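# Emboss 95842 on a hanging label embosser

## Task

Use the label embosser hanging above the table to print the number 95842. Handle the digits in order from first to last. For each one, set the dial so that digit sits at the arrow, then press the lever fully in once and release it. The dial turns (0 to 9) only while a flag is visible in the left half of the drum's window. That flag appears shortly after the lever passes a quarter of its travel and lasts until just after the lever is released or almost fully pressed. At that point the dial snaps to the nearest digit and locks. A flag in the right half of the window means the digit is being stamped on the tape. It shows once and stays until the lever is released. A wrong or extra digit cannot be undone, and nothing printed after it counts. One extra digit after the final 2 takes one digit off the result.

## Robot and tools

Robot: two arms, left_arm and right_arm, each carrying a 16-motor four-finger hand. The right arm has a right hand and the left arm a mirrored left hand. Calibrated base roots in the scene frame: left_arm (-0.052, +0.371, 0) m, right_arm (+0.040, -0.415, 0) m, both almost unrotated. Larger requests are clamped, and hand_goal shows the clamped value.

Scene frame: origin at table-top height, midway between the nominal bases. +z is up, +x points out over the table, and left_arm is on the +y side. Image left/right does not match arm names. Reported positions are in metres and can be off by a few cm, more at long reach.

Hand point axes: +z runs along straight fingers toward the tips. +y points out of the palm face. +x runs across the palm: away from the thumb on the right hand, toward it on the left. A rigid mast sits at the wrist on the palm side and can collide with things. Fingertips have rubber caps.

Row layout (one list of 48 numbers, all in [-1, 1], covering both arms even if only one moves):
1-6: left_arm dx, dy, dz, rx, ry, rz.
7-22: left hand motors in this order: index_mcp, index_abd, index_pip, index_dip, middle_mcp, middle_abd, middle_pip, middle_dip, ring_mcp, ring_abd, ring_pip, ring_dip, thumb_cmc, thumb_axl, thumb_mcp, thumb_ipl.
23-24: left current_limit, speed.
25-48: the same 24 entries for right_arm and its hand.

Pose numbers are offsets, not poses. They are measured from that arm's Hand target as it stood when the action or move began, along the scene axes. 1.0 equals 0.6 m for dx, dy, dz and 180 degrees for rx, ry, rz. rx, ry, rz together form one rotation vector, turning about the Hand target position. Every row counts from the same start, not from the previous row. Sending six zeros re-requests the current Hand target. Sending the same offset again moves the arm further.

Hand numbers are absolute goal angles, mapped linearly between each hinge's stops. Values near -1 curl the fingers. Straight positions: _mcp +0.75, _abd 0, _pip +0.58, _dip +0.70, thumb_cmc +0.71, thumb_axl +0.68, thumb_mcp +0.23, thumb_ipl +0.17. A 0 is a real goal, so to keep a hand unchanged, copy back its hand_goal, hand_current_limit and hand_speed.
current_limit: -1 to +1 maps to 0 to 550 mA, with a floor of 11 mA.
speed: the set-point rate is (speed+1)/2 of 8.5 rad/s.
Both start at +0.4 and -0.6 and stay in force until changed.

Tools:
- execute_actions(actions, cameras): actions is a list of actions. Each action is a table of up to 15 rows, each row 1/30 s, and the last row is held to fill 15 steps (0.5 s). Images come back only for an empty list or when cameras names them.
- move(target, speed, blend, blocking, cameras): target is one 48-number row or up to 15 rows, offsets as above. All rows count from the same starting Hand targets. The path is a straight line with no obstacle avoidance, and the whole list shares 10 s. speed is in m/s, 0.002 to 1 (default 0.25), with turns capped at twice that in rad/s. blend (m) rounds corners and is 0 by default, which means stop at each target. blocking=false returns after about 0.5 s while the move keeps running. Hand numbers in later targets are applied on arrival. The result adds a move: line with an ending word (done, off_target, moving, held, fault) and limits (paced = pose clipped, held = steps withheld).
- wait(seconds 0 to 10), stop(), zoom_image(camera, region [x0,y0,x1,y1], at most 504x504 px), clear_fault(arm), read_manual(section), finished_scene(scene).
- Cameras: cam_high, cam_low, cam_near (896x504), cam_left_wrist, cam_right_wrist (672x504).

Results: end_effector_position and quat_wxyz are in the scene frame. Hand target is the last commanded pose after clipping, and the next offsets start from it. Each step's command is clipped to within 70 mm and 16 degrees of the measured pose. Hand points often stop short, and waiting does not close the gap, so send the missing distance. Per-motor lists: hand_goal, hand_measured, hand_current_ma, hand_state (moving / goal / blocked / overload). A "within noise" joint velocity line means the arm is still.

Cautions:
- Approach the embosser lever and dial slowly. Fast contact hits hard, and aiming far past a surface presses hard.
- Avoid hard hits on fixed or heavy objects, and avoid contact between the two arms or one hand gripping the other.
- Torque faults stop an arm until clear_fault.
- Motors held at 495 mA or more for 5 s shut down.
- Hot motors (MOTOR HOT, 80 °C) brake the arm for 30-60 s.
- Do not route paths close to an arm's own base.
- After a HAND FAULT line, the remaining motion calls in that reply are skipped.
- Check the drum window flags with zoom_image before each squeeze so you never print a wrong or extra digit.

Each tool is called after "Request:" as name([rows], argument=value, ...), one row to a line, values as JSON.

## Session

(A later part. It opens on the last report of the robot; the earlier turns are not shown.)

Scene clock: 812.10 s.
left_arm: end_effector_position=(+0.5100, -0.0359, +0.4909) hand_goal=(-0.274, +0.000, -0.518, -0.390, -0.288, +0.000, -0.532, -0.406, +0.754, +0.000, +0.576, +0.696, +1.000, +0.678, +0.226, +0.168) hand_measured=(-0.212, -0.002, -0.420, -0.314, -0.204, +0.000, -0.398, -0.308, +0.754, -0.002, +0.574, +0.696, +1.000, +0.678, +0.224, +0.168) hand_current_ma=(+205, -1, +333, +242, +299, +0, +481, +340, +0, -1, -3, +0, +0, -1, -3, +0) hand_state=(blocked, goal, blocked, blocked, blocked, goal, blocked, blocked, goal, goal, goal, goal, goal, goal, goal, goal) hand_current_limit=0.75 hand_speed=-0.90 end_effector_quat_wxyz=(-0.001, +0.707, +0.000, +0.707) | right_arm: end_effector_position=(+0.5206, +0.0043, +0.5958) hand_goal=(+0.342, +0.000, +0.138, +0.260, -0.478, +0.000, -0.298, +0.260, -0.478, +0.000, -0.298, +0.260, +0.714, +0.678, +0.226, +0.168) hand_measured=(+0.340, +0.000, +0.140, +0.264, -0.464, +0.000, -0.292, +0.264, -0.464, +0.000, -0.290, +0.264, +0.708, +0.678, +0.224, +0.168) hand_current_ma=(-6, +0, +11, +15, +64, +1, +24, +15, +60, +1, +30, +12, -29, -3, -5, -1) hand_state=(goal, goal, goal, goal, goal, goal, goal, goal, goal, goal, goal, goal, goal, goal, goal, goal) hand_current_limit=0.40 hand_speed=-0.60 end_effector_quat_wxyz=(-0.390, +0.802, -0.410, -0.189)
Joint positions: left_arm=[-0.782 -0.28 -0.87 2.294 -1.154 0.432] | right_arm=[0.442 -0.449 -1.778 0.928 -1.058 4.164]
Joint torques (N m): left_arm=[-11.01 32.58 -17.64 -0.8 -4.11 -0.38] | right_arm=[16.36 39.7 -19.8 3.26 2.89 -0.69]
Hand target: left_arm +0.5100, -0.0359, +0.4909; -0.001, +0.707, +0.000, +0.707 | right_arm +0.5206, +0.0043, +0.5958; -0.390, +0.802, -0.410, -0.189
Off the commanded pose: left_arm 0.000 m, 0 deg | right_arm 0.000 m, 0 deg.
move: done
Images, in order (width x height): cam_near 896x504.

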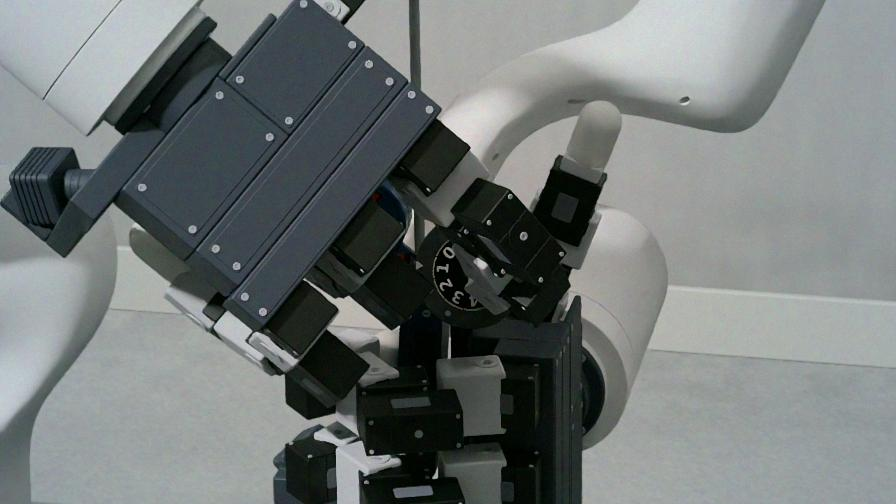

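Request:
move(target=[0,0,0,0,0,0,-0.274,0,-0.518,-0.39,-0.288,0,-0.532,-0.406,0.754,0,0.576,0.696,1.0,0.678,0.226,0.168,0.75,-0.9,-0.00538,-0.0024,-0.0031,0,0,0,0.3425,0,0.1387,0.2609,-0.479,0,-0.299,0.2609,-0.479,0,-0.299,0.2609,0.714,0.678,0.226,0.168,0.4,-0.6], speed=0.03, cameras=[])

Request:
move(target=[0,0,0,0,0,0,-0.274,0,-0.518,-0.39,-0.288,0,-0.532,-0.406,0.754,0,0.576,0.696,1.0,0.678,0.226,0.168,0.75,-0.9,-0.00538,-0.0024,-0.0031,0,0,0,0.3425,0,0.1387,0.2609,-0.479,0,-0.299,0.2609,-0.479,0,-0.299,0.2609,0.714,0.678,0.226,0.168,0.4,-0.6], speed=0.03, cameras=["cam_near"])

Request:
zoom_image(camera="cam_near", region=[385, 180, 565, 340])

Scene clock: 819.00 s.
left_arm: end_effector_position=(+0.5100, -0.0359, +0.4909) hand_goal=(-0.274, +0.000, -0.518, -0.390, -0.288, +0.000, -0.532, -0.406, +0.754, +0.000, +0.576, +0.696, +1.000, +0.678, +0.226, +0.168) hand_measured=(-0.216, -0.002, -0.420, -0.314, -0.204, +0.002, -0.398, -0.316, +0.754, -0.002, +0.574, +0.696, +1.000, +0.678, +0.224, +0.168) hand_current_ma=(+188, -1, +333, +242, +299, +2, +481, +305, +0, -1, -3, +0, +0, -1, -3, +0) hand_state=(blocked, goal, blocked, blocked, blocked, goal, blocked, blocked, goal, goal, goal, goal, goal, goal, goal, goal) hand_current_limit=0.75 hand_speed=-0.90 end_effector_quat_wxyz=(-0.001, +0.707, +0.000, +0.707) | right_arm: end_effector_position=(+0.5174, +0.0029, +0.5940) hand_goal=(+0.342, +0.000, +0.138, +0.260, -0.478, +0.000, -0.298, +0.260, -0.478, +0.000, -0.298, +0.260, +0.714, +0.678, +0.226, +0.168) hand_measured=(+0.362, +0.008, +0.128, +0.238, -0.464, +0.000, -0.292, +0.264, -0.464, +0.000, -0.290, +0.264, +0.708, +0.678, +0.224, +0.168) hand_current_ma=(+93, +32, -43, -95, +64, +1, +24, +15, +60, +1, +30, +12, -29, -3, -5, -1) hand_state=(goal, goal, goal, blocked, goal, goal, goal, goal, goal, goal, goal, goal, goal, goal, goal, goal) hand_current_limit=0.40 hand_speed=-0.60 end_effector_quat_wxyz=(-0.390, +0.802, -0.410, -0.189)
Joint positions: left_arm=[-0.782 -0.28 -0.87 2.294 -1.154 0.432] | right_arm=[0.442 -0.438 -1.758 0.932 -1.053 4.156]
Joint torques (N m): left_arm=[-11.16 31.89 -21.65 -0.76 -3.97 -0.25] | right_arm=[18.61 38.67 -16.1 2.96 1.77 -1.05]
Hand target: left_arm +0.5100, -0.0359, +0.4909; -0.001, +0.707, +0.000, +0.707 | right_arm +0.5174, +0.0029, +0.5940; -0.390, +0.802, -0.410, -0.189
Off the commanded pose: left_arm 0.000 m, 0 deg | right_arm 0.000 m, 0 deg.
move: done
No camera images: "cameras" was empty.

Scene clock: 819.73 s.
left_arm: end_effector_position=(+0.5100, -0.0359, +0.4909) hand_goal=(-0.274, +0.000, -0.518, -0.390, -0.288, +0.000, -0.532, -0.406, +0.754, +0.000, +0.576, +0.696, +1.000, +0.678, +0.226, +0.168) hand_measured=(-0.220, -0.002, -0.420, -0.314, -0.204, +0.002, -0.398, -0.322, +0.754, -0.002, +0.574, +0.696, +1.000, +0.678, +0.224, +0.168) hand_current_ma=(+171, -1, +333, +242, +299, +2, +481, +280, +0, -1, -3, +0, +0, -1, -3, +0) hand_state=(blocked, goal, blocked, blocked, blocked, goal, blocked, blocked, goal, goal, goal, goal, goal, goal, goal, goal) hand_current_limit=0.75 hand_speed=-0.90 end_effector_quat_wxyz=(-0.001, +0.707, +0.000, +0.707) | right_arm: end_effector_position=(+0.5142, +0.0014, +0.5921) hand_goal=(+0.342, +0.000, +0.138, +0.260, -0.478, +0.000, -0.298, +0.260, -0.478, +0.000, -0.298, +0.260, +0.714, +0.678, +0.226, +0.168) hand_measured=(+0.366, +0.026, +0.128, +0.236, -0.464, +0.000, -0.292, +0.264, -0.464, +0.000, -0.290, +0.264, +0.708, +0.678, +0.224, +0.168) hand_current_ma=(+114, +99, -45, -105, +64, +1, +24, +15, +60, +1, +30, +12, -29, -3, -5, -1) hand_state=(blocked, blocked, goal, blocked, goal, goal, goal, goal, goal, goal, goal, goal, goal, goal, goal, goal) hand_current_limit=0.40 hand_speed=-0.60 end_effector_quat_wxyz=(-0.390, +0.802, -0.410, -0.189)
Joint positions: left_arm=[-0.782 -0.28 -0.87 2.294 -1.154 0.432] | right_arm=[0.442 -0.427 -1.739 0.936 -1.049 4.149]
Joint torques (N m): left_arm=[-10.91 32.58 -26.65 -0.69 -4.01 -0.24] | right_arm=[16.71 36.66 -14.68 3.37 1.82 -1.07]
Hand target: left_arm +0.5100, -0.0359, +0.4909; -0.001, +0.707, +0.000, +0.707 | right_arm +0.5142, +0.0014, +0.5921; -0.390, +0.802, -0.410, -0.189
Off the commanded pose: left_arm 0.000 m, 0 deg | right_arm 0.000 m, 0 deg.
move: done
Images, in order (width x height): cam_near 896x504.

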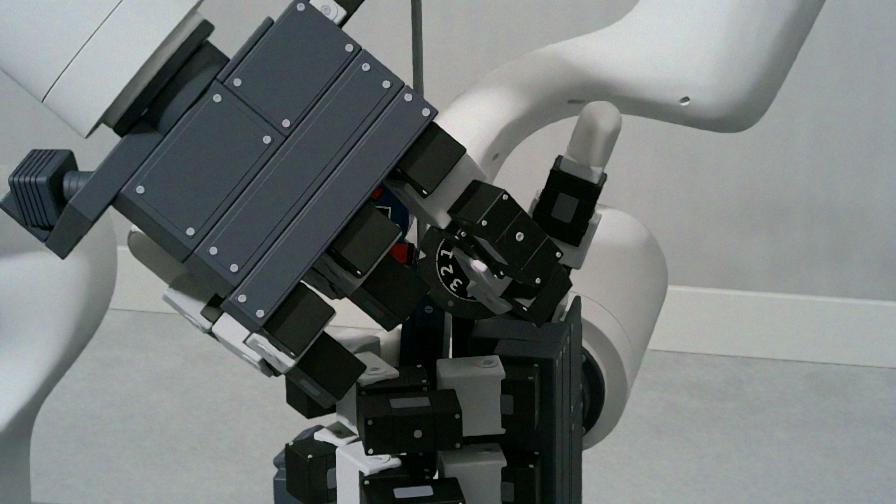

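Scaled by 2.800 from the camera's 896x504 image, which has a finer 1280x720 frame.

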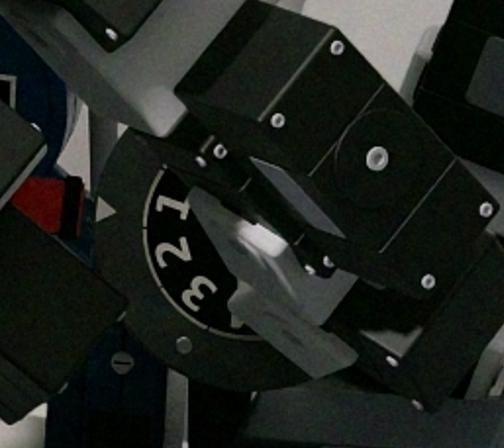

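Request:
move([
  [0,0,0,0,0,0,-0.274,0,-0.518,-0.39,-0.288,0,-0.532,-0.406,0.754,0,0.576,0.696,1.0,0.678,0.226,0.168,0.75,-0.9,0.0022,0.0022,-0.0056,0,0,0,0.3425,0,0.1387,0.2609,-0.479,0,-0.299,0.2609,-0.479,0,-0.299,0.2609,0.714,0.678,0.226,0.168,0.4,-0.6],
  [0,0,0,0,0,0,-0.274,0,-0.518,-0.39,-0.288,0,-0.532,-0.406,0.754,0,0.576,0.696,1.0,0.678,0.226,0.168,0.75,-0.9,0.006,0.0001,-0.0105,0,0,0,0.3425,0,0.1387,0.2609,-0.479,0,-0.299,0.2609,-0.479,0,-0.299,0.2609,0.714,0.678,0.226,0.168,0.4,-0.6],
  [0,0,0,0,0,0,-0.274,0,-0.518,-0.39,-0.288,0,-0.532,-0.406,0.754,0,0.576,0.696,1.0,0.678,0.226,0.168,0.75,-0.9,0.0098,-0.0042,-0.0135,0,0,0,0.3425,0,0.1387,0.2609,-0.479,0,-0.299,0.2609,-0.479,0,-0.299,0.2609,0.714,0.678,0.226,0.168,0.4,-0.6],
  [0,0,0,0,0,0,-0.274,0,-0.518,-0.39,-0.288,0,-0.532,-0.406,0.754,0,0.576,0.696,1.0,0.678,0.226,0.168,0.75,-0.9,0.013,-0.0098,-0.0147,0,0,0,0.3425,0,0.1387,0.2609,-0.479,0,-0.299,0.2609,-0.479,0,-0.299,0.2609,0.714,0.678,0.226,0.168,0.4,-0.6],
], speed=0.02, blend=0.001, cameras=["cam_near"])

Request:
zoom_image(camera="cam_near", region=[385, 180, 565, 340])

Scene clock: 830.00 s.
left_arm: end_effector_position=(+0.5100, -0.0359, +0.4909) hand_goal=(-0.274, +0.000, -0.518, -0.390, -0.288, +0.000, -0.532, -0.406, +0.754, +0.000, +0.576, +0.696, +1.000, +0.678, +0.226, +0.168) hand_measured=(-0.220, +0.000, -0.420, -0.314, -0.210, +0.002, -0.398, -0.322, +0.754, -0.002, +0.574, +0.696, +1.000, +0.678, +0.224, +0.168) hand_current_ma=(+171, +0, +333, +242, +274, +3, +481, +280, +0, -1, -3, +0, +0, -1, -3, +0) hand_state=(blocked, goal, blocked, blocked, blocked, goal, blocked, blocked, goal, goal, goal, goal, goal, goal, goal, goal) hand_current_limit=0.75 hand_speed=-0.90 end_effector_quat_wxyz=(-0.001, +0.707, +0.000, +0.707) | right_arm: end_effector_position=(+0.5219, -0.0044, +0.5833) hand_goal=(+0.342, +0.000, +0.138, +0.260, -0.478, +0.000, -0.298, +0.260, -0.478, +0.000, -0.298, +0.260, +0.714, +0.678, +0.226, +0.168) hand_measured=(+0.374, +0.086, +0.128, +0.224, -0.464, +0.000, -0.292, +0.264, -0.464, +0.000, -0.290, +0.264, +0.708, +0.678, +0.224, +0.168) hand_current_ma=(+152, +352, -38, -168, +64, +1, +24, +15, +60, +1, +30, +12, -29, -3, -5, -1) hand_state=(blocked, blocked, goal, blocked, goal, goal, goal, goal, goal, goal, goal, goal, goal, goal, goal, goal) hand_current_limit=0.40 hand_speed=-0.60 end_effector_quat_wxyz=(-0.390, +0.802, -0.410, -0.189)
Joint positions: left_arm=[-0.782 -0.28 -0.87 2.294 -1.154 0.432] | right_arm=[0.428 -0.438 -1.735 0.944 -1.05 4.126]
Joint torques (N m): left_arm=[-7.77 31.86 -31.97 -0.55 -3.9 -0.06] | right_arm=[-15.4 14.59 -13.88 1.57 -3.27 -1.43]
Hand target: left_arm +0.5100, -0.0359, +0.4909; -0.001, +0.707, +0.000, +0.707 | right_arm +0.5220, -0.0044, +0.5833; -0.390, +0.802, -0.410, -0.189
Off the commanded pose: left_arm 0.000 m, 0 deg | right_arm 0.000 m, 0 deg.
move: done
Images, in order (width x height): cam_near 896x504.

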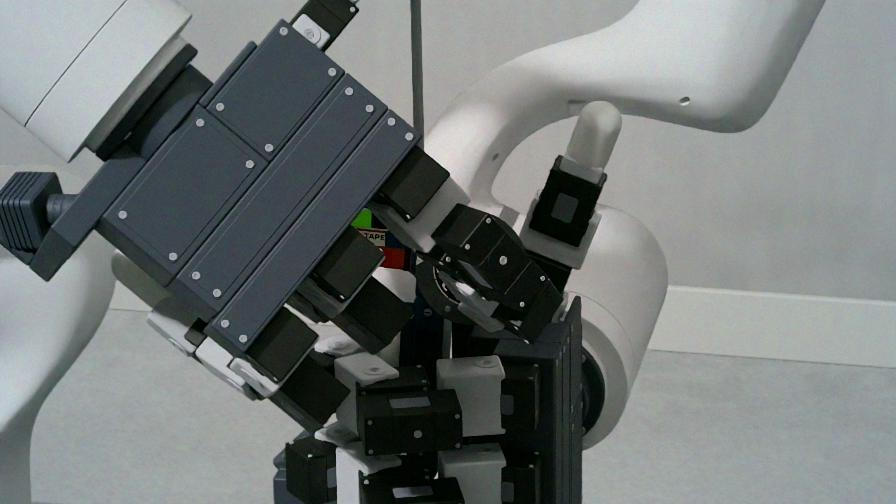

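Scaled by 2.800 from the camera's 896x504 image, which has a finer 1280x720 frame.

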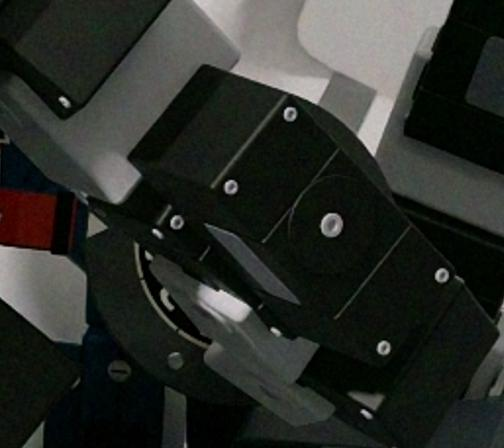

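Request:
move(target=[0,0,0,0,0,0,-0.274,0,-0.518,-0.39,-0.288,0,-0.532,-0.406,0.754,0,0.576,0.696,1.0,0.678,0.226,0.168,0.75,-0.9,0.0403,0.018,0.0235,0,0,0,0.3425,0,0.1387,0.2609,-0.479,0,-0.299,0.2609,-0.479,0,-0.299,0.2609,0.714,0.678,0.226,0.168,0.4,-0.6], speed=0.08, cameras=["cam_near"])

Request:
zoom_image(camera="cam_near", region=[385, 180, 565, 340])

Scene clock: 835.37 s.
left_arm: end_effector_position=(+0.5100, -0.0360, +0.4910) hand_goal=(-0.274, +0.000, -0.518, -0.390, -0.288, +0.000, -0.532, -0.406, +0.754, +0.000, +0.576, +0.696, +1.000, +0.678, +0.226, +0.168) hand_measured=(-0.220, +0.000, -0.420, -0.318, -0.210, +0.002, -0.398, -0.322, +0.754, -0.002, +0.574, +0.696, +1.000, +0.678, +0.224, +0.168) hand_current_ma=(+171, +0, +333, +228, +274, +3, +481, +280, +0, -1, -3, +0, +0, -1, -3, +0) hand_state=(blocked, goal, blocked, blocked, blocked, goal, blocked, blocked, goal, goal, goal, goal, goal, goal, goal, goal) hand_current_limit=0.75 hand_speed=-0.90 end_effector_quat_wxyz=(-0.001, +0.707, +0.000, +0.707) | right_arm: end_effector_position=(+0.5462, +0.0063, +0.5974) hand_goal=(+0.342, +0.000, +0.138, +0.260, -0.478, +0.000, -0.298, +0.260, -0.478, +0.000, -0.298, +0.260, +0.714, +0.678, +0.226, +0.168) hand_measured=(+0.344, +0.000, +0.136, +0.258, -0.464, +0.000, -0.292, +0.264, -0.464, +0.000, -0.290, +0.264, +0.708, +0.678, +0.224, +0.168) hand_current_ma=(+7, +2, -8, -12, +64, +1, +24, +15, +60, +1, +30, +12, -29, -3, -5, -1) hand_state=(goal, goal, goal, goal, goal, goal, goal, goal, goal, goal, goal, goal, goal, goal, goal, goal) hand_current_limit=0.40 hand_speed=-0.60 end_effector_quat_wxyz=(-0.390, +0.802, -0.410, -0.189)
Joint positions: left_arm=[-0.782 -0.28 -0.87 2.294 -1.154 0.432] | right_arm=[0.428 -0.523 -1.886 0.915 -1.09 4.185]
Joint torques (N m): left_arm=[3.03 32.52 -16.94 -0.85 -3.76 0.08] | right_arm=[-5.95 19.81 -33.11 -1.58 -2.56 0.92]
Hand target: left_arm +0.5100, -0.0359, +0.4909; -0.001, +0.707, +0.000, +0.707 | right_arm +0.5461, +0.0064, +0.5974; -0.390, +0.802, -0.410, -0.189
Off the commanded pose: left_arm 0.000 m, 0 deg | right_arm 0.000 m, 0 deg.
move: done
Images, in order (width x height): cam_near 896x504.

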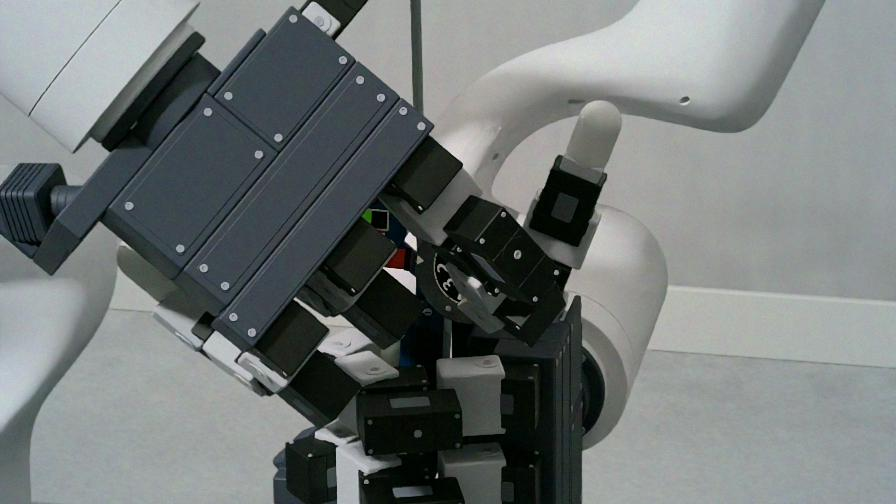

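Scaled by 2.800 from the camera's 896x504 image, which has a finer 1280x720 frame.

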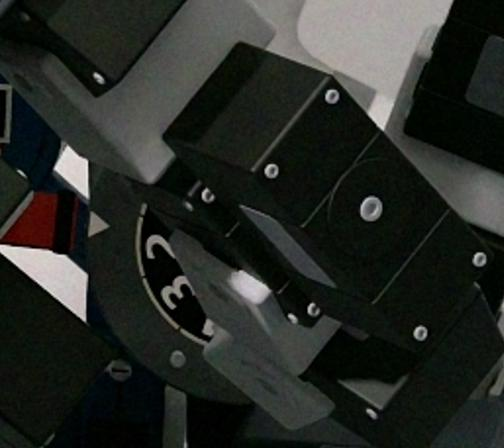

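Request:
move([
  [0,0,0,0,0,0,-0.274,0,-0.518,-0.39,-0.288,0,-0.532,-0.406,0.754,0,0.576,0.696,1.0,0.678,0.226,0.168,0.75,-0.9,-0.0145,0.01,0.0172,0,0,0,0.3425,0,0.1387,0.2609,-0.479,0,-0.299,0.2609,-0.479,0,-0.299,0.2609,0.714,0.678,0.226,0.168,0.4,-0.6],
  [0,0,0,0,0,0,-0.274,0,-0.518,-0.39,-0.288,0,-0.532,-0.406,0.754,0,0.576,0.696,1.0,0.678,0.226,0.168,0.75,-0.9,-0.0508,-0.0062,-0.004,0,0,0,0.3425,0,0.1387,0.2609,-0.479,0,-0.299,0.2609,-0.479,0,-0.299,0.2609,0.714,0.678,0.226,0.168,0.4,-0.6],
], speed=[0.06,0.03], cameras=["cam_near"])

Request:
zoom_image(camera="cam_near", region=[345, 160, 565, 340])

Request:
move([
  [0,0,0,0,0,0,-0.274,0,-0.518,-0.39,-0.288,0,-0.532,-0.406,0.754,0,0.576,0.696,1.0,0.678,0.226,0.168,0.75,-0.9,0.0044,-0.0004,-0.0072,0,0,0,0.3425,0,0.1387,0.2609,-0.479,0,-0.299,0.2609,-0.479,0,-0.299,0.2609,0.714,0.678,0.226,0.168,0.4,-0.6],
  [0,0,0,0,0,0,-0.274,0,-0.518,-0.39,-0.288,0,-0.532,-0.406,0.754,0,0.576,0.696,1.0,0.678,0.226,0.168,0.75,-0.9,0.0094,-0.0048,-0.0125,0,0,0,0.3425,0,0.1387,0.2609,-0.479,0,-0.299,0.2609,-0.479,0,-0.299,0.2609,0.714,0.678,0.226,0.168,0.4,-0.6],
  [0,0,0,0,0,0,-0.274,0,-0.518,-0.39,-0.288,0,-0.532,-0.406,0.754,0,0.576,0.696,1.0,0.678,0.226,0.168,0.75,-0.9,0.0137,-0.0118,-0.0144,0,0,0,0.3425,0,0.1387,0.2609,-0.479,0,-0.299,0.2609,-0.479,0,-0.299,0.2609,0.714,0.678,0.226,0.168,0.4,-0.6],
  [0,0,0,0,0,0,-0.274,0,-0.518,-0.39,-0.288,0,-0.532,-0.406,0.754,0,0.576,0.696,1.0,0.678,0.226,0.168,0.75,-0.9,0.016,-0.0197,-0.0125,0,0,0,0.3425,0,0.1387,0.2609,-0.479,0,-0.299,0.2609,-0.479,0,-0.299,0.2609,0.714,0.678,0.226,0.168,0.4,-0.6],
], speed=0.005, blend=0.001, cameras=["cam_near"])

Request:
zoom_image(camera="cam_near", region=[345, 160, 565, 340])

Scene clock: 887.07 s.
left_arm: end_effector_position=(+0.5100, -0.0359, +0.4909) hand_goal=(-0.274, +0.000, -0.518, -0.390, -0.288, +0.000, -0.532, -0.406, +0.754, +0.000, +0.576, +0.696, +1.000, +0.678, +0.226, +0.168) hand_measured=(-0.220, +0.000, -0.420, -0.318, -0.210, +0.002, -0.398, -0.322, +0.754, -0.002, +0.574, +0.696, +1.000, +0.678, +0.224, +0.168) hand_current_ma=(+171, +0, +333, +228, +274, +3, +481, +280, +0, -1, -3, +0, +0, -1, -3, +0) hand_state=(blocked, goal, blocked, blocked, blocked, goal, blocked, blocked, goal, goal, goal, goal, goal, goal, goal, goal) hand_current_limit=0.75 hand_speed=-0.90 end_effector_quat_wxyz=(-0.001, +0.707, +0.000, +0.707) | right_arm: end_effector_position=(+0.5157, +0.0027, +0.5950) hand_goal=(+0.342, +0.000, +0.138, +0.260, -0.478, +0.000, -0.298, +0.260, -0.478, +0.000, -0.298, +0.260, +0.714, +0.678, +0.226, +0.168) hand_measured=(+0.346, +0.000, +0.136, +0.254, -0.464, +0.000, -0.292, +0.264, -0.464, +0.000, -0.290, +0.264, +0.708, +0.678, +0.224, +0.168) hand_current_ma=(+19, +1, -11, -27, +64, +1, +24, +15, +60, +1, +30, +12, -29, -3, -5, -1) hand_state=(goal, goal, goal, goal, goal, goal, goal, goal, goal, goal, goal, goal, goal, goal, goal, goal) hand_current_limit=0.40 hand_speed=-0.60 end_effector_quat_wxyz=(-0.390, +0.802, -0.410, -0.189)
Joint positions: left_arm=[-0.782 -0.28 -0.87 2.294 -1.154 0.432] | right_arm=[0.443 -0.433 -1.754 0.932 -1.053 4.158]
Joint torques (N m): left_arm=[10.74 31.59 -18.66 -0.71 -3.59 0.21] | right_arm=[15 36.15 -18.14 3.76 2.4 -0.6]
Hand target: left_arm +0.5100, -0.0359, +0.4909; -0.001, +0.707, +0.000, +0.707 | right_arm +0.5157, +0.0026, +0.5950; -0.390, +0.802, -0.410, -0.189
Off the commanded pose: left_arm 0.000 m, 0 deg | right_arm 0.000 m, 0 deg.
move: done
Images, in order (width x height): cam_near 896x504.

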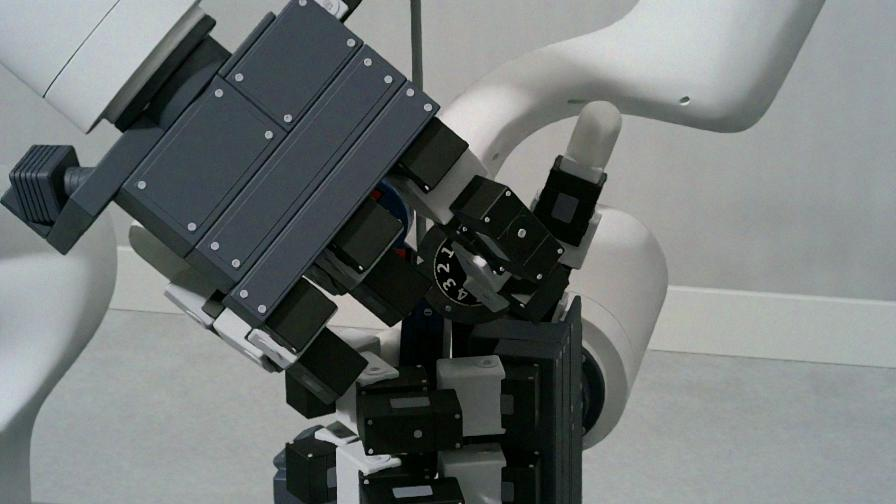

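Scaled by 2.291 from the camera's 896x504 image, which has a finer 1280x720 frame.

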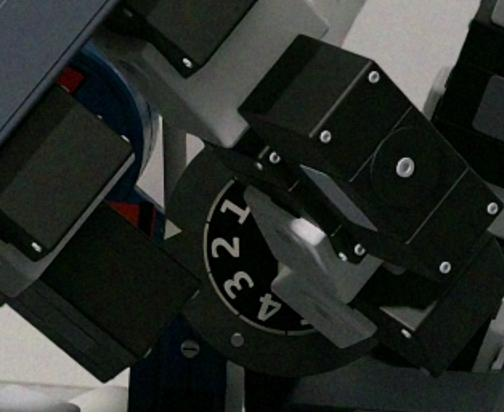

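Scene clock: 891.33 s.
left_arm: end_effector_position=(+0.5100, -0.0359, +0.4909) hand_goal=(-0.274, +0.000, -0.518, -0.390, -0.288, +0.000, -0.532, -0.406, +0.754, +0.000, +0.576, +0.696, +1.000, +0.678, +0.226, +0.168) hand_measured=(-0.220, +0.000, -0.420, -0.318, -0.210, +0.002, -0.398, -0.322, +0.754, -0.002, +0.574, +0.696, +1.000, +0.678, +0.224, +0.168) hand_current_ma=(+171, +0, +333, +228, +274, +3, +481, +280, +0, -1, -3, +0, +0, -1, -3, +0) hand_state=(blocked, goal, blocked, blocked, blocked, goal, blocked, blocked, goal, goal, goal, goal, goal, goal, goal, goal) hand_current_limit=0.75 hand_speed=-0.90 end_effector_quat_wxyz=(-0.001, +0.707, +0.000, +0.707) | right_arm: end_effector_position=(+0.5252, -0.0092, +0.5875) hand_goal=(+0.342, +0.000, +0.138, +0.260, -0.478, +0.000, -0.298, +0.260, -0.478, +0.000, -0.298, +0.260, +0.714, +0.678, +0.226, +0.168) hand_measured=(+0.358, +0.016, +0.146, +0.262, -0.464, +0.000, -0.292, +0.264, -0.464, +0.000, -0.290, +0.264, +0.708, +0.678, +0.224, +0.168) hand_current_ma=(+73, +63, +32, +5, +64, +1, +24, +15, +60, +1, +30, +12, -29, -3, -5, -1) hand_state=(goal, goal, goal, goal, goal, goal, goal, goal, goal, goal, goal, goal, goal, goal, goal, goal) hand_current_limit=0.40 hand_speed=-0.60 end_effector_quat_wxyz=(-0.390, +0.802, -0.410, -0.189)
Joint positions: left_arm=[-0.782 -0.28 -0.87 2.294 -1.154 0.432] | right_arm=[0.419 -0.442 -1.75 0.939 -1.064 4.129]
Joint torques (N m): left_arm=[10.43 31.91 -27.46 -0.44 -3.48 0.4] | right_arm=[-17.06 38.26 -24.06 -1.15 -3.09 -0.99]
Hand target: left_arm +0.5100, -0.0359, +0.4909; -0.001, +0.707, +0.000, +0.707 | right_arm +0.5253, -0.0092, +0.5875; -0.390, +0.802, -0.410, -0.189
Off the commanded pose: left_arm 0.000 m, 0 deg | right_arm 0.000 m, 0 deg.
move: done
Images, in order (width x height): cam_near 896x504.

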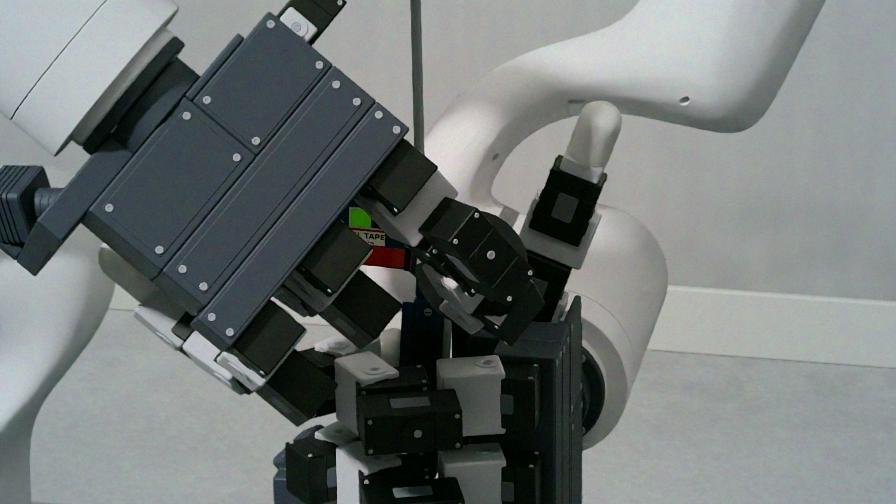

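Scaled by 2.291 from the camera's 896x504 image, which has a finer 1280x720 frame.

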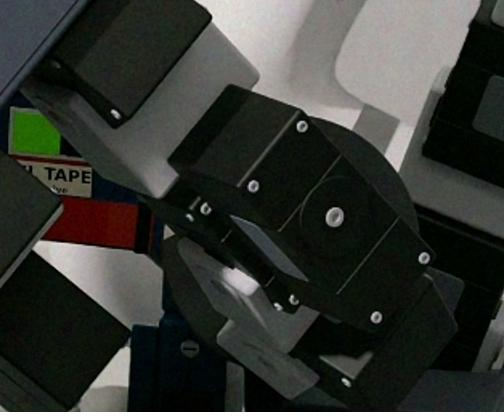

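Request:
move(target=[0,0,0,0,0,0,-0.274,0,-0.518,-0.39,-0.288,0,-0.532,-0.406,0.754,0,0.576,0.696,1.0,0.678,0.226,0.168,0.75,-0.9,0.0686,0.0305,0.0399,0,0,0,0.3425,0,0.1387,0.2609,-0.479,0,-0.299,0.2609,-0.479,0,-0.299,0.2609,0.714,0.678,0.226,0.168,0.4,-0.6], speed=0.1, cameras=["cam_near"])

Request:
zoom_image(camera="cam_near", region=[345, 160, 565, 340])

Scene clock: 895.97 s.
left_arm: end_effector_position=(+0.5100, -0.0359, +0.4909) hand_goal=(-0.274, +0.000, -0.518, -0.390, -0.288, +0.000, -0.532, -0.406, +0.754, +0.000, +0.576, +0.696, +1.000, +0.678, +0.226, +0.168) hand_measured=(-0.220, +0.000, -0.420, -0.318, -0.210, +0.002, -0.398, -0.322, +0.754, -0.002, +0.574, +0.696, +1.000, +0.678, +0.224, +0.168) hand_current_ma=(+171, +0, +333, +228, +274, +3, +481, +280, +0, -1, -3, +0, +0, -1, -3, +0) hand_state=(blocked, goal, blocked, blocked, blocked, goal, blocked, blocked, goal, goal, goal, goal, goal, goal, goal, goal) hand_current_limit=0.75 hand_speed=-0.90 end_effector_quat_wxyz=(-0.001, +0.707, +0.000, +0.707) | right_arm: end_effector_position=(+0.5665, +0.0090, +0.6114) hand_goal=(+0.342, +0.000, +0.138, +0.260, -0.478, +0.000, -0.298, +0.260, -0.478, +0.000, -0.298, +0.260, +0.714, +0.678, +0.226, +0.168) hand_measured=(+0.344, +0.000, +0.142, +0.262, -0.464, +0.000, -0.292, +0.264, -0.464, +0.000, -0.290, +0.262, +0.708, +0.678, +0.224, +0.168) hand_current_ma=(+7, +2, +16, +5, +64, +1, +24, +15, +60, +1, +30, +12, -29, -3, -5, -1) hand_state=(goal, goal, goal, goal, goal, goal, goal, goal, goal, goal, goal, goal, goal, goal, goal, goal) hand_current_limit=0.40 hand_speed=-0.60 end_effector_quat_wxyz=(-0.390, +0.802, -0.410, -0.189)
Joint positions: left_arm=[-0.782 -0.28 -0.87 2.294 -1.154 0.432] | right_arm=[0.419 -0.597 -2.026 0.891 -1.138 4.237]
Joint torques (N m): left_arm=[11.02 32.05 -19.62 -0.62 -3.38 0.46] | right_arm=[19.71 23.4 -30.95 -1.16 -2.53 0.96]
Hand target: left_arm +0.5100, -0.0359, +0.4909; -0.001, +0.707, +0.000, +0.707 | right_arm +0.5664, +0.0091, +0.6114; -0.390, +0.802, -0.410, -0.189
Off the commanded pose: left_arm 0.000 m, 0 deg | right_arm 0.000 m, 0 deg.
move: done
Images, in order (width x height): cam_near 896x504.

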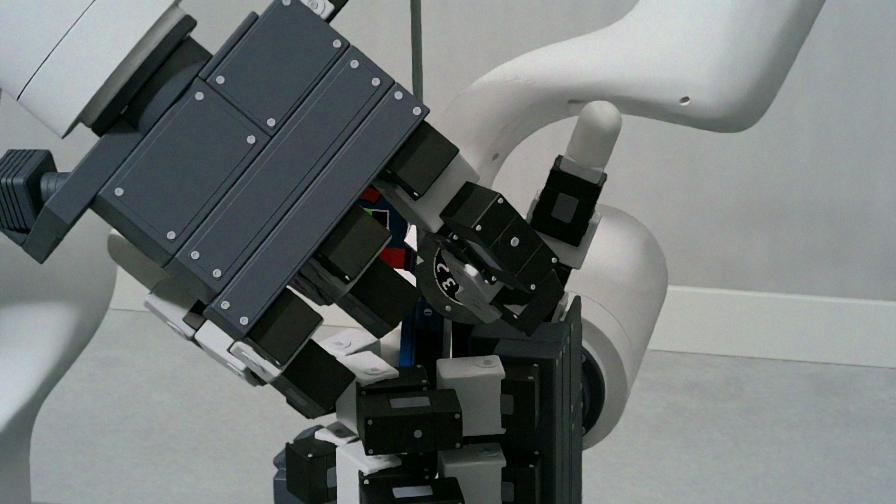

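Scaled by 2.291 from the camera's 896x504 image, which has a finer 1280x720 frame.

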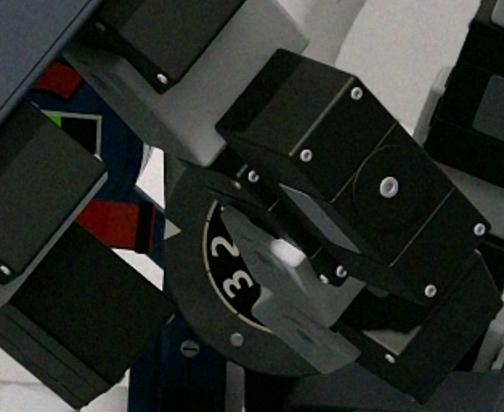

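Request:
move(target=[0,0,0,0,0,0,-0.274,0,-0.518,-0.39,-0.288,0,-0.532,-0.406,0.754,0,0.576,0.696,1.0,0.678,0.226,0.168,0.75,-0.9,-0.0242,-0.0565,0.0232,0,0,0,0.3425,0,0.4307,0.5507,-0.479,0,-0.299,0.2609,-0.479,0,-0.299,0.2609,0.714,0.678,0.226,0.168,0.4,-0.6], speed=0.1, cameras=["cam_near"])

Request:
zoom_image(camera="cam_near", region=[345, 160, 565, 340])

Scene clock: 936.60 s.
left_arm: end_effector_position=(+0.5100, -0.0359, +0.4909) hand_goal=(-0.274, +0.000, -0.518, -0.390, -0.288, +0.000, -0.532, -0.406, +0.754, +0.000, +0.576, +0.696, +1.000, +0.678, +0.226, +0.168) hand_measured=(-0.220, +0.000, -0.420, -0.318, -0.210, +0.002, -0.398, -0.322, +0.754, -0.002, +0.574, +0.696, +1.000, +0.678, +0.224, +0.168) hand_current_ma=(+171, +0, +333, +228, +274, +3, +481, +280, +0, -1, -3, +0, +0, -1, -3, +0) hand_state=(blocked, goal, blocked, blocked, blocked, goal, blocked, blocked, goal, goal, goal, goal, goal, goal, goal, goal) hand_current_limit=0.75 hand_speed=-0.90 end_effector_quat_wxyz=(-0.001, +0.707, +0.000, +0.707) | right_arm: end_effector_position=(+0.5519, -0.0248, +0.6253) hand_goal=(+0.342, +0.000, +0.430, +0.550, -0.478, +0.000, -0.298, +0.260, -0.478, +0.000, -0.298, +0.260, +0.714, +0.678, +0.226, +0.168) hand_measured=(+0.342, +0.000, +0.428, +0.546, -0.464, +0.000, -0.292, +0.264, -0.464, +0.000, -0.290, +0.262, +0.708, +0.678, +0.224, +0.168) hand_current_ma=(+2, +1, -11, -12, +64, +1, +24, +15, +60, +1, +29, +12, -29, -3, -5, -1) hand_state=(goal, goal, goal, goal, goal, goal, goal, goal, goal, goal, goal, goal, goal, goal, goal, goal) hand_current_limit=0.40 hand_speed=-0.60 end_effector_quat_wxyz=(-0.390, +0.802, -0.410, -0.189)
Joint positions: left_arm=[-0.782 -0.28 -0.87 2.294 -1.154 0.432] | right_arm=[0.38 -0.515 -1.937 0.898 -1.164 4.204]
Joint torques (N m): left_arm=[10.83 32.03 -18.02 -0.36 -3.28 0.38] | right_arm=[-15.49 39.59 -18.47 4.19 -2.67 -0.95]
Hand target: left_arm +0.5100, -0.0359, +0.4909; -0.001, +0.707, +0.000, +0.707 | right_arm +0.5519, -0.0248, +0.6253; -0.390, +0.802, -0.410, -0.189
Off the commanded pose: left_arm 0.000 m, 0 deg | right_arm 0.000 m, 0 deg.
move: done
Images, in order (width x height): cam_near 896x504.

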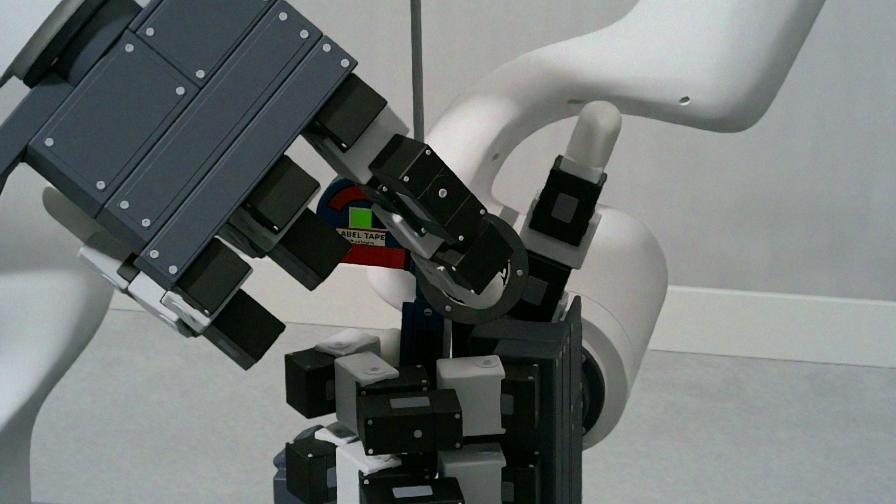

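Scaled by 2.291 from the camera's 896x504 image, which has a finer 1280x720 frame.

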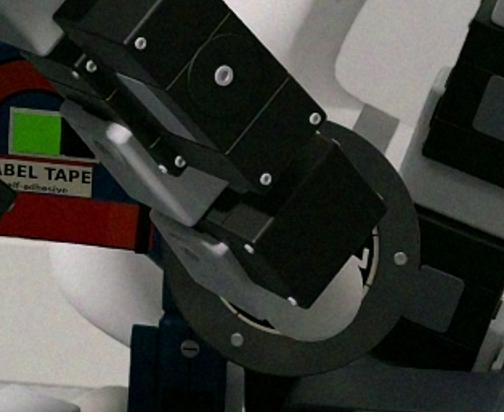

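Request:
move([
  [0,0,0,0,0,0,-0.274,0,-0.518,-0.39,-0.288,0,-0.532,-0.406,0.754,0,0.576,0.696,1.0,0.678,0.226,0.168,0.75,-0.9,-0.0302,0.0675,-0.0302,0,0,0,0.3425,0,0.1387,0.2609,-0.479,0,-0.299,0.2609,-0.479,0,-0.299,0.2609,0.714,0.678,0.226,0.168,0.4,-0.6],
  [0,0,0,0,0,0,-0.274,0,-0.518,-0.39,-0.288,0,-0.532,-0.406,0.754,0,0.576,0.696,1.0,0.678,0.226,0.168,0.75,-0.9,-0.0705,0.0495,-0.0537,0,0,0,0.3425,0,0.1387,0.2609,-0.479,0,-0.299,0.2609,-0.479,0,-0.299,0.2609,0.714,0.678,0.226,0.168,0.4,-0.6],
], speed=[0.08,0.02], cameras=["cam_near"])

Request:
zoom_image(camera="cam_near", region=[345, 160, 565, 340])

Scene clock: 953.37 s.
left_arm: end_effector_position=(+0.5100, -0.0359, +0.4909) hand_goal=(-0.274, +0.000, -0.518, -0.390, -0.288, +0.000, -0.532, -0.406, +0.754, +0.000, +0.576, +0.696, +1.000, +0.678, +0.226, +0.168) hand_measured=(-0.224, +0.000, -0.420, -0.318, -0.210, +0.002, -0.398, -0.332, +0.754, -0.002, +0.574, +0.696, +1.000, +0.678, +0.224, +0.168) hand_current_ma=(+156, +0, +333, +228, +274, +3, +481, +234, +0, -1, -3, +0, +0, -1, -3, +0) hand_state=(blocked, goal, blocked, blocked, blocked, goal, blocked, blocked, goal, goal, goal, goal, goal, goal, goal, goal) hand_current_limit=0.75 hand_speed=-0.90 end_effector_quat_wxyz=(-0.001, +0.707, +0.000, +0.707) | right_arm: end_effector_position=(+0.5096, +0.0049, +0.5931) hand_goal=(+0.342, +0.000, +0.138, +0.260, -0.478, +0.000, -0.298, +0.260, -0.478, +0.000, -0.298, +0.260, +0.714, +0.678, +0.226, +0.168) hand_measured=(+0.368, +0.016, +0.130, +0.238, -0.464, +0.000, -0.292, +0.264, -0.464, +0.000, -0.290, +0.262, +0.708, +0.678, +0.224, +0.168) hand_current_ma=(+127, +57, -34, -95, +63, +1, +24, +15, +60, +1, +29, +12, -29, -3, -5, -1) hand_state=(blocked, goal, goal, blocked, goal, goal, goal, goal, goal, goal, goal, goal, goal, goal, goal, goal) hand_current_limit=0.40 hand_speed=-0.60 end_effector_quat_wxyz=(-0.390, +0.802, -0.410, -0.189)
Joint positions: left_arm=[-0.782 -0.28 -0.87 2.294 -1.154 0.432] | right_arm=[0.451 -0.419 -1.732 0.935 -1.042 4.154]
Joint torques (N m): left_arm=[11.23 32.03 -21.7 -0.06 -3.05 0.44] | right_arm=[17.69 36.31 -15.43 3.39 1.67 -1.01]
Hand target: left_arm +0.5100, -0.0359, +0.4909; -0.001, +0.707, +0.000, +0.707 | right_arm +0.5096, +0.0049, +0.5931; -0.390, +0.802, -0.410, -0.189
Off the commanded pose: left_arm 0.000 m, 0 deg | right_arm 0.000 m, 0 deg.
move: done
Images, in order (width x height): cam_near 896x504.

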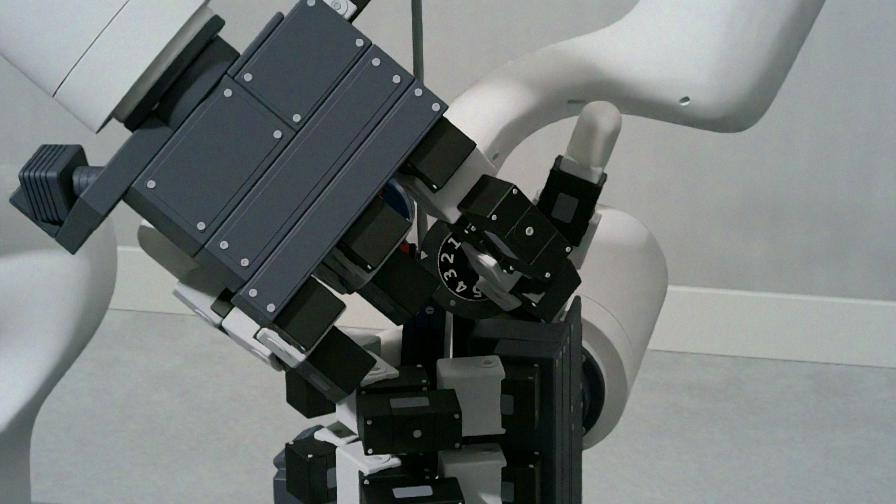

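Scaled by 2.291 from the camera's 896x504 image, which has a finer 1280x720 frame.

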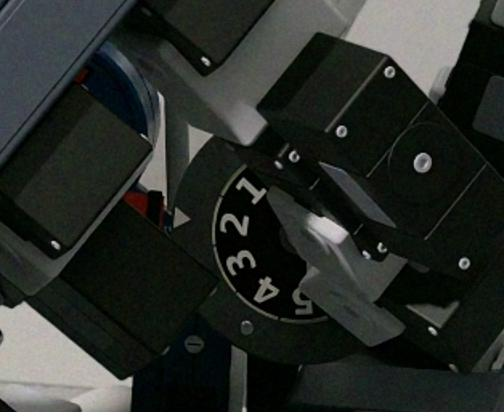

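Request:
move([
  [0,0,0,0,0,0,-0.274,0,-0.518,-0.39,-0.288,0,-0.532,-0.406,0.754,0,0.576,0.696,1.0,0.678,0.226,0.168,0.75,-0.9,0.0047,-0.0005,-0.0077,0,0,0,0.3425,0,0.1387,0.2609,-0.479,0,-0.299,0.2609,-0.479,0,-0.299,0.2609,0.714,0.678,0.226,0.168,0.4,-0.6],
  [0,0,0,0,0,0,-0.274,0,-0.518,-0.39,-0.288,0,-0.532,-0.406,0.754,0,0.576,0.696,1.0,0.678,0.226,0.168,0.75,-0.9,0.01,-0.0052,-0.0134,0,0,0,0.3425,0,0.1387,0.2609,-0.479,0,-0.299,0.2609,-0.479,0,-0.299,0.2609,0.714,0.678,0.226,0.168,0.4,-0.6],
], speed=0.004, blend=0.001, cameras=["cam_near"])

Request:
zoom_image(camera="cam_near", region=[345, 160, 565, 340])

Scene clock: 963.03 s.
left_arm: end_effector_position=(+0.5100, -0.0359, +0.4909) hand_goal=(-0.274, +0.000, -0.518, -0.390, -0.288, +0.000, -0.532, -0.406, +0.754, +0.000, +0.576, +0.696, +1.000, +0.678, +0.226, +0.168) hand_measured=(-0.224, +0.000, -0.420, -0.318, -0.208, +0.004, -0.398, -0.332, +0.754, -0.002, +0.574, +0.696, +1.000, +0.678, +0.224, +0.168) hand_current_ma=(+156, +0, +333, +228, +280, +4, +481, +234, +0, -1, -3, +0, +0, -1, -3, +0) hand_state=(blocked, goal, blocked, blocked, blocked, goal, blocked, blocked, goal, goal, goal, goal, goal, goal, goal, goal) hand_current_limit=0.75 hand_speed=-0.90 end_effector_quat_wxyz=(-0.001, +0.707, +0.000, +0.707) | right_arm: end_effector_position=(+0.5156, +0.0018, +0.5851) hand_goal=(+0.342, +0.000, +0.138, +0.260, -0.478, +0.000, -0.298, +0.260, -0.478, +0.000, -0.298, +0.260, +0.714, +0.678, +0.226, +0.168) hand_measured=(+0.370, +0.080, +0.118, +0.226, -0.464, +0.000, -0.292, +0.264, -0.464, +0.000, -0.290, +0.262, +0.708, +0.678, +0.224, +0.168) hand_current_ma=(+132, +325, -90, -157, +63, +1, +24, +15, +60, +1, +29, +12, -29, -3, -5, -1) hand_state=(blocked, blocked, blocked, blocked, goal, goal, goal, goal, goal, goal, goal, goal, goal, goal, goal, goal) hand_current_limit=0.40 hand_speed=-0.60 end_effector_quat_wxyz=(-0.390, +0.802, -0.410, -0.189)
Joint positions: left_arm=[-0.782 -0.28 -0.87 2.294 -1.154 0.432] | right_arm=[0.442 -0.429 -1.728 0.943 -1.04 4.135]
Joint torques (N m): left_arm=[10.63 31.42 -31.98 -0.44 -2.86 0.37] | right_arm=[-14.52 14.73 -13.13 1.67 -3.61 -1.47]
Hand target: left_arm +0.5100, -0.0359, +0.4909; -0.001, +0.707, +0.000, +0.707 | right_arm +0.5156, +0.0018, +0.5851; -0.390, +0.802, -0.410, -0.189
Off the commanded pose: left_arm 0.000 m, 0 deg | right_arm 0.000 m, 0 deg.
move: done
Images, in order (width x height): cam_near 896x504.

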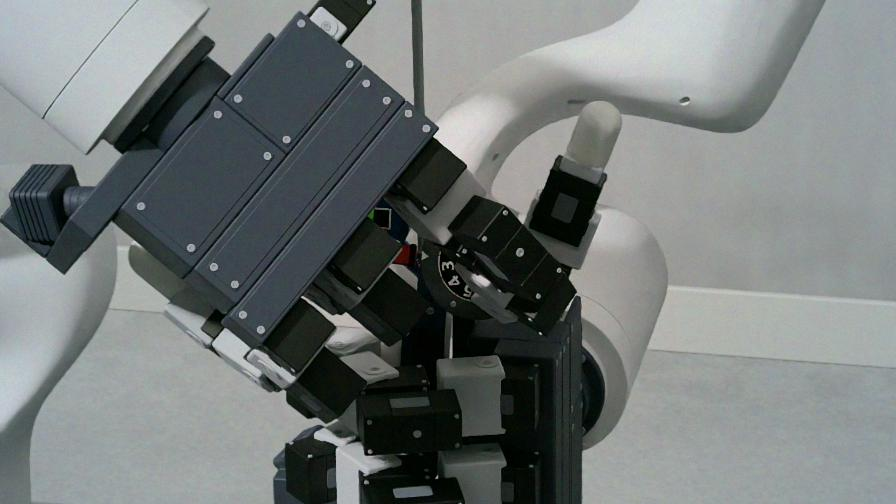

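Scaled by 2.291 from the camera's 896x504 image, which has a finer 1280x720 frame.

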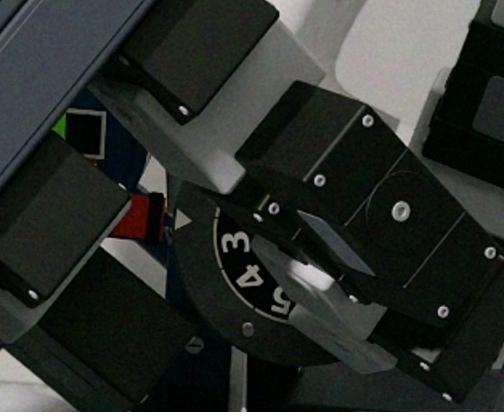

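Request:
wait(seconds=2, cameras=["cam_near"])

Request:
zoom_image(camera="cam_near", region=[345, 160, 565, 340])

Scene clock: 967.03 s.
left_arm: end_effector_position=(+0.5100, -0.0359, +0.4909) hand_goal=(-0.274, +0.000, -0.518, -0.390, -0.288, +0.000, -0.532, -0.406, +0.754, +0.000, +0.576, +0.696, +1.000, +0.678, +0.226, +0.168) hand_measured=(-0.224, +0.000, -0.420, -0.318, -0.208, +0.004, -0.398, -0.332, +0.754, -0.002, +0.574, +0.696, +1.000, +0.678, +0.224, +0.168) hand_current_ma=(+156, +0, +333, +228, +280, +4, +481, +234, +0, -1, -3, +0, +0, -1, -3, +0) hand_state=(blocked, goal, blocked, blocked, blocked, goal, blocked, blocked, goal, goal, goal, goal, goal, goal, goal, goal) hand_current_limit=0.75 hand_speed=-0.90 end_effector_quat_wxyz=(-0.001, +0.707, +0.000, +0.707) | right_arm: end_effector_position=(+0.5156, +0.0018, +0.5851) hand_goal=(+0.342, +0.000, +0.138, +0.260, -0.478, +0.000, -0.298, +0.260, -0.478, +0.000, -0.298, +0.260, +0.714, +0.678, +0.226, +0.168) hand_measured=(+0.370, +0.080, +0.118, +0.226, -0.464, +0.000, -0.292, +0.264, -0.464, +0.000, -0.290, +0.262, +0.708, +0.678, +0.224, +0.168) hand_current_ma=(+132, +325, -90, -157, +63, +1, +24, +15, +60, +1, +29, +12, -29, -3, -5, -1) hand_state=(blocked, blocked, blocked, blocked, goal, goal, goal, goal, goal, goal, goal, goal, goal, goal, goal, goal) hand_current_limit=0.40 hand_speed=-0.60 end_effector_quat_wxyz=(-0.390, +0.802, -0.410, -0.189)
Joint positions: left_arm=[-0.782 -0.28 -0.87 2.294 -1.154 0.432] | right_arm=[0.442 -0.429 -1.728 0.943 -1.04 4.135]
Joint torques (N m): left_arm=[11.53 31.13 -31.49 -0.21 -2.77 0.4] | right_arm=[-14.74 14.85 -12.56 2 -3.67 -1.53]
Hand target: left_arm +0.5100, -0.0359, +0.4909; -0.001, +0.707, +0.000, +0.707 | right_arm +0.5156, +0.0018, +0.5851; -0.390, +0.802, -0.410, -0.189
Off the commanded pose: left_arm 0.000 m, 0 deg | right_arm 0.000 m, 0 deg.
wait: 2.00 s; at rest from the start
Images, in order (width x height): cam_near 896x504.

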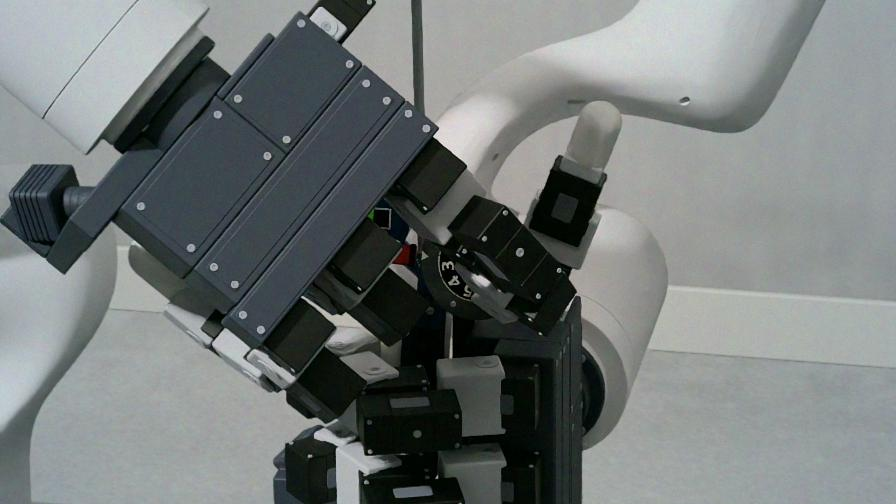

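Scaled by 2.291 from the camera's 896x504 image, which has a finer 1280x720 frame.

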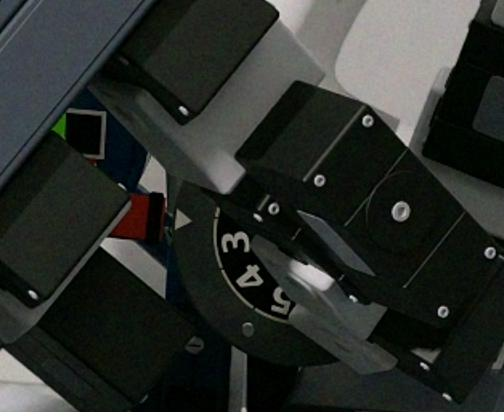

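Request:
move([
  [0,0,0,0,0,0,-0.274,0,-0.518,-0.39,-0.288,0,-0.532,-0.406,0.754,0,0.576,0.696,1.0,0.678,0.226,0.168,0.75,-0.9,0.0053,-0.0072,-0.0035,0,0,0,0.3425,0,0.1387,0.2609,-0.479,0,-0.299,0.2609,-0.479,0,-0.299,0.2609,0.714,0.678,0.226,0.168,0.6,-0.6],
  [0,0,0,0,0,0,-0.274,0,-0.518,-0.39,-0.288,0,-0.532,-0.406,0.754,0,0.576,0.696,1.0,0.678,0.226,0.168,0.75,-0.9,0.0081,-0.0165,-0.0013,0,0,0,0.3425,0,0.1387,0.2609,-0.479,0,-0.299,0.2609,-0.479,0,-0.299,0.2609,0.714,0.678,0.226,0.168,0.6,-0.6],
  [0,0,0,0,0,0,-0.274,0,-0.518,-0.39,-0.288,0,-0.532,-0.406,0.754,0,0.576,0.696,1.0,0.678,0.226,0.168,0.75,-0.9,0.0079,-0.0242,0.0049,0,0,0,0.3425,0,0.1387,0.2609,-0.479,0,-0.299,0.2609,-0.479,0,-0.299,0.2609,0.714,0.678,0.226,0.168,0.6,-0.6],
  [0,0,0,0,0,0,-0.274,0,-0.518,-0.39,-0.288,0,-0.532,-0.406,0.754,0,0.576,0.696,1.0,0.678,0.226,0.168,0.75,-0.9,0.0049,-0.0284,0.0134,0,0,0,0.3425,0,0.1387,0.2609,-0.479,0,-0.299,0.2609,-0.479,0,-0.299,0.2609,0.714,0.678,0.226,0.168,0.6,-0.6],
], speed=0.006, blend=0.001, cameras=["cam_near"])

Request:
zoom_image(camera="cam_near", region=[345, 160, 565, 340])

Scene clock: 990.63 s.
left_arm: end_effector_position=(+0.5100, -0.0359, +0.4909) hand_goal=(-0.274, +0.000, -0.518, -0.390, -0.288, +0.000, -0.532, -0.406, +0.754, +0.000, +0.576, +0.696, +1.000, +0.678, +0.226, +0.168) hand_measured=(-0.224, +0.000, -0.420, -0.318, -0.210, +0.004, -0.398, -0.332, +0.754, -0.002, +0.574, +0.696, +1.000, +0.678, +0.224, +0.168) hand_current_ma=(+156, +0, +333, +228, +274, +6, +481, +234, +0, -1, -3, +0, +0, -1, -3, +0) hand_state=(blocked, goal, blocked, blocked, blocked, goal, blocked, blocked, goal, goal, goal, goal, goal, goal, goal, goal) hand_current_limit=0.75 hand_speed=-0.90 end_effector_quat_wxyz=(-0.001, +0.707, +0.000, +0.707) | right_arm: end_effector_position=(+0.5185, -0.0152, +0.5931) hand_goal=(+0.342, +0.000, +0.138, +0.260, -0.478, +0.000, -0.298, +0.260, -0.478, +0.000, -0.298, +0.260, +0.714, +0.678, +0.226, +0.168) hand_measured=(+0.378, +0.018, +0.156, +0.266, -0.464, +0.000, -0.292, +0.264, -0.464, +0.000, -0.290, +0.262, +0.708, +0.678, +0.224, +0.168) hand_current_ma=(+170, +67, +74, +22, +63, +1, +24, +15, +60, +1, +29, +12, -29, -3, -5, -1) hand_state=(blocked, goal, goal, goal, goal, goal, goal, goal, goal, goal, goal, goal, goal, goal, goal, goal) hand_current_limit=0.60 hand_speed=-0.60 end_effector_quat_wxyz=(-0.390, +0.802, -0.410, -0.189)
Joint positions: left_arm=[-0.782 -0.28 -0.87 2.294 -1.154 0.432] | right_arm=[0.415 -0.418 -1.73 0.938 -1.07 4.13]
Joint torques (N m): left_arm=[11.6 31.76 -22.04 -0.15 -2.54 0.36] | right_arm=[-15.62 37 -32.11 -1.82 -3.11 0.83]
Hand target: left_arm +0.5100, -0.0359, +0.4909; -0.001, +0.707, +0.000, +0.707 | right_arm +0.5185, -0.0152, +0.5931; -0.390, +0.802, -0.410, -0.189
Off the commanded pose: left_arm 0.000 m, 0 deg | right_arm 0.000 m, 0 deg.
move: done
Images, in order (width x height): cam_near 896x504.

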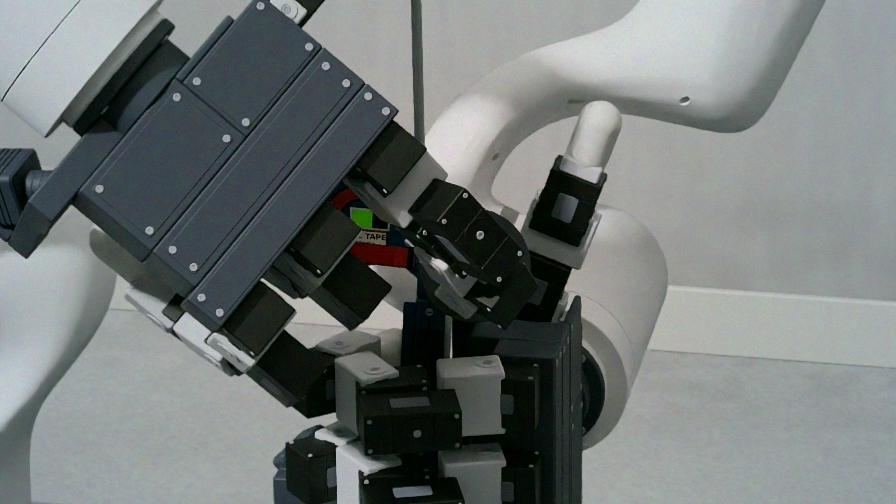

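Scaled by 2.291 from the camera's 896x504 image, which has a finer 1280x720 frame.

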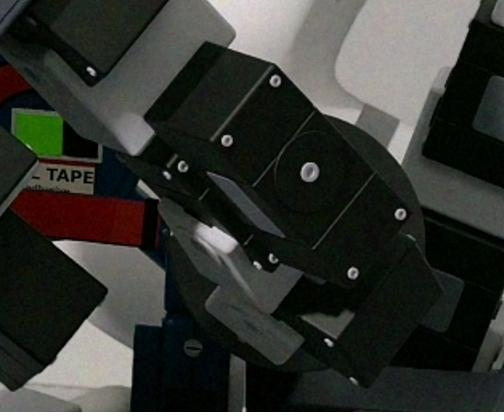

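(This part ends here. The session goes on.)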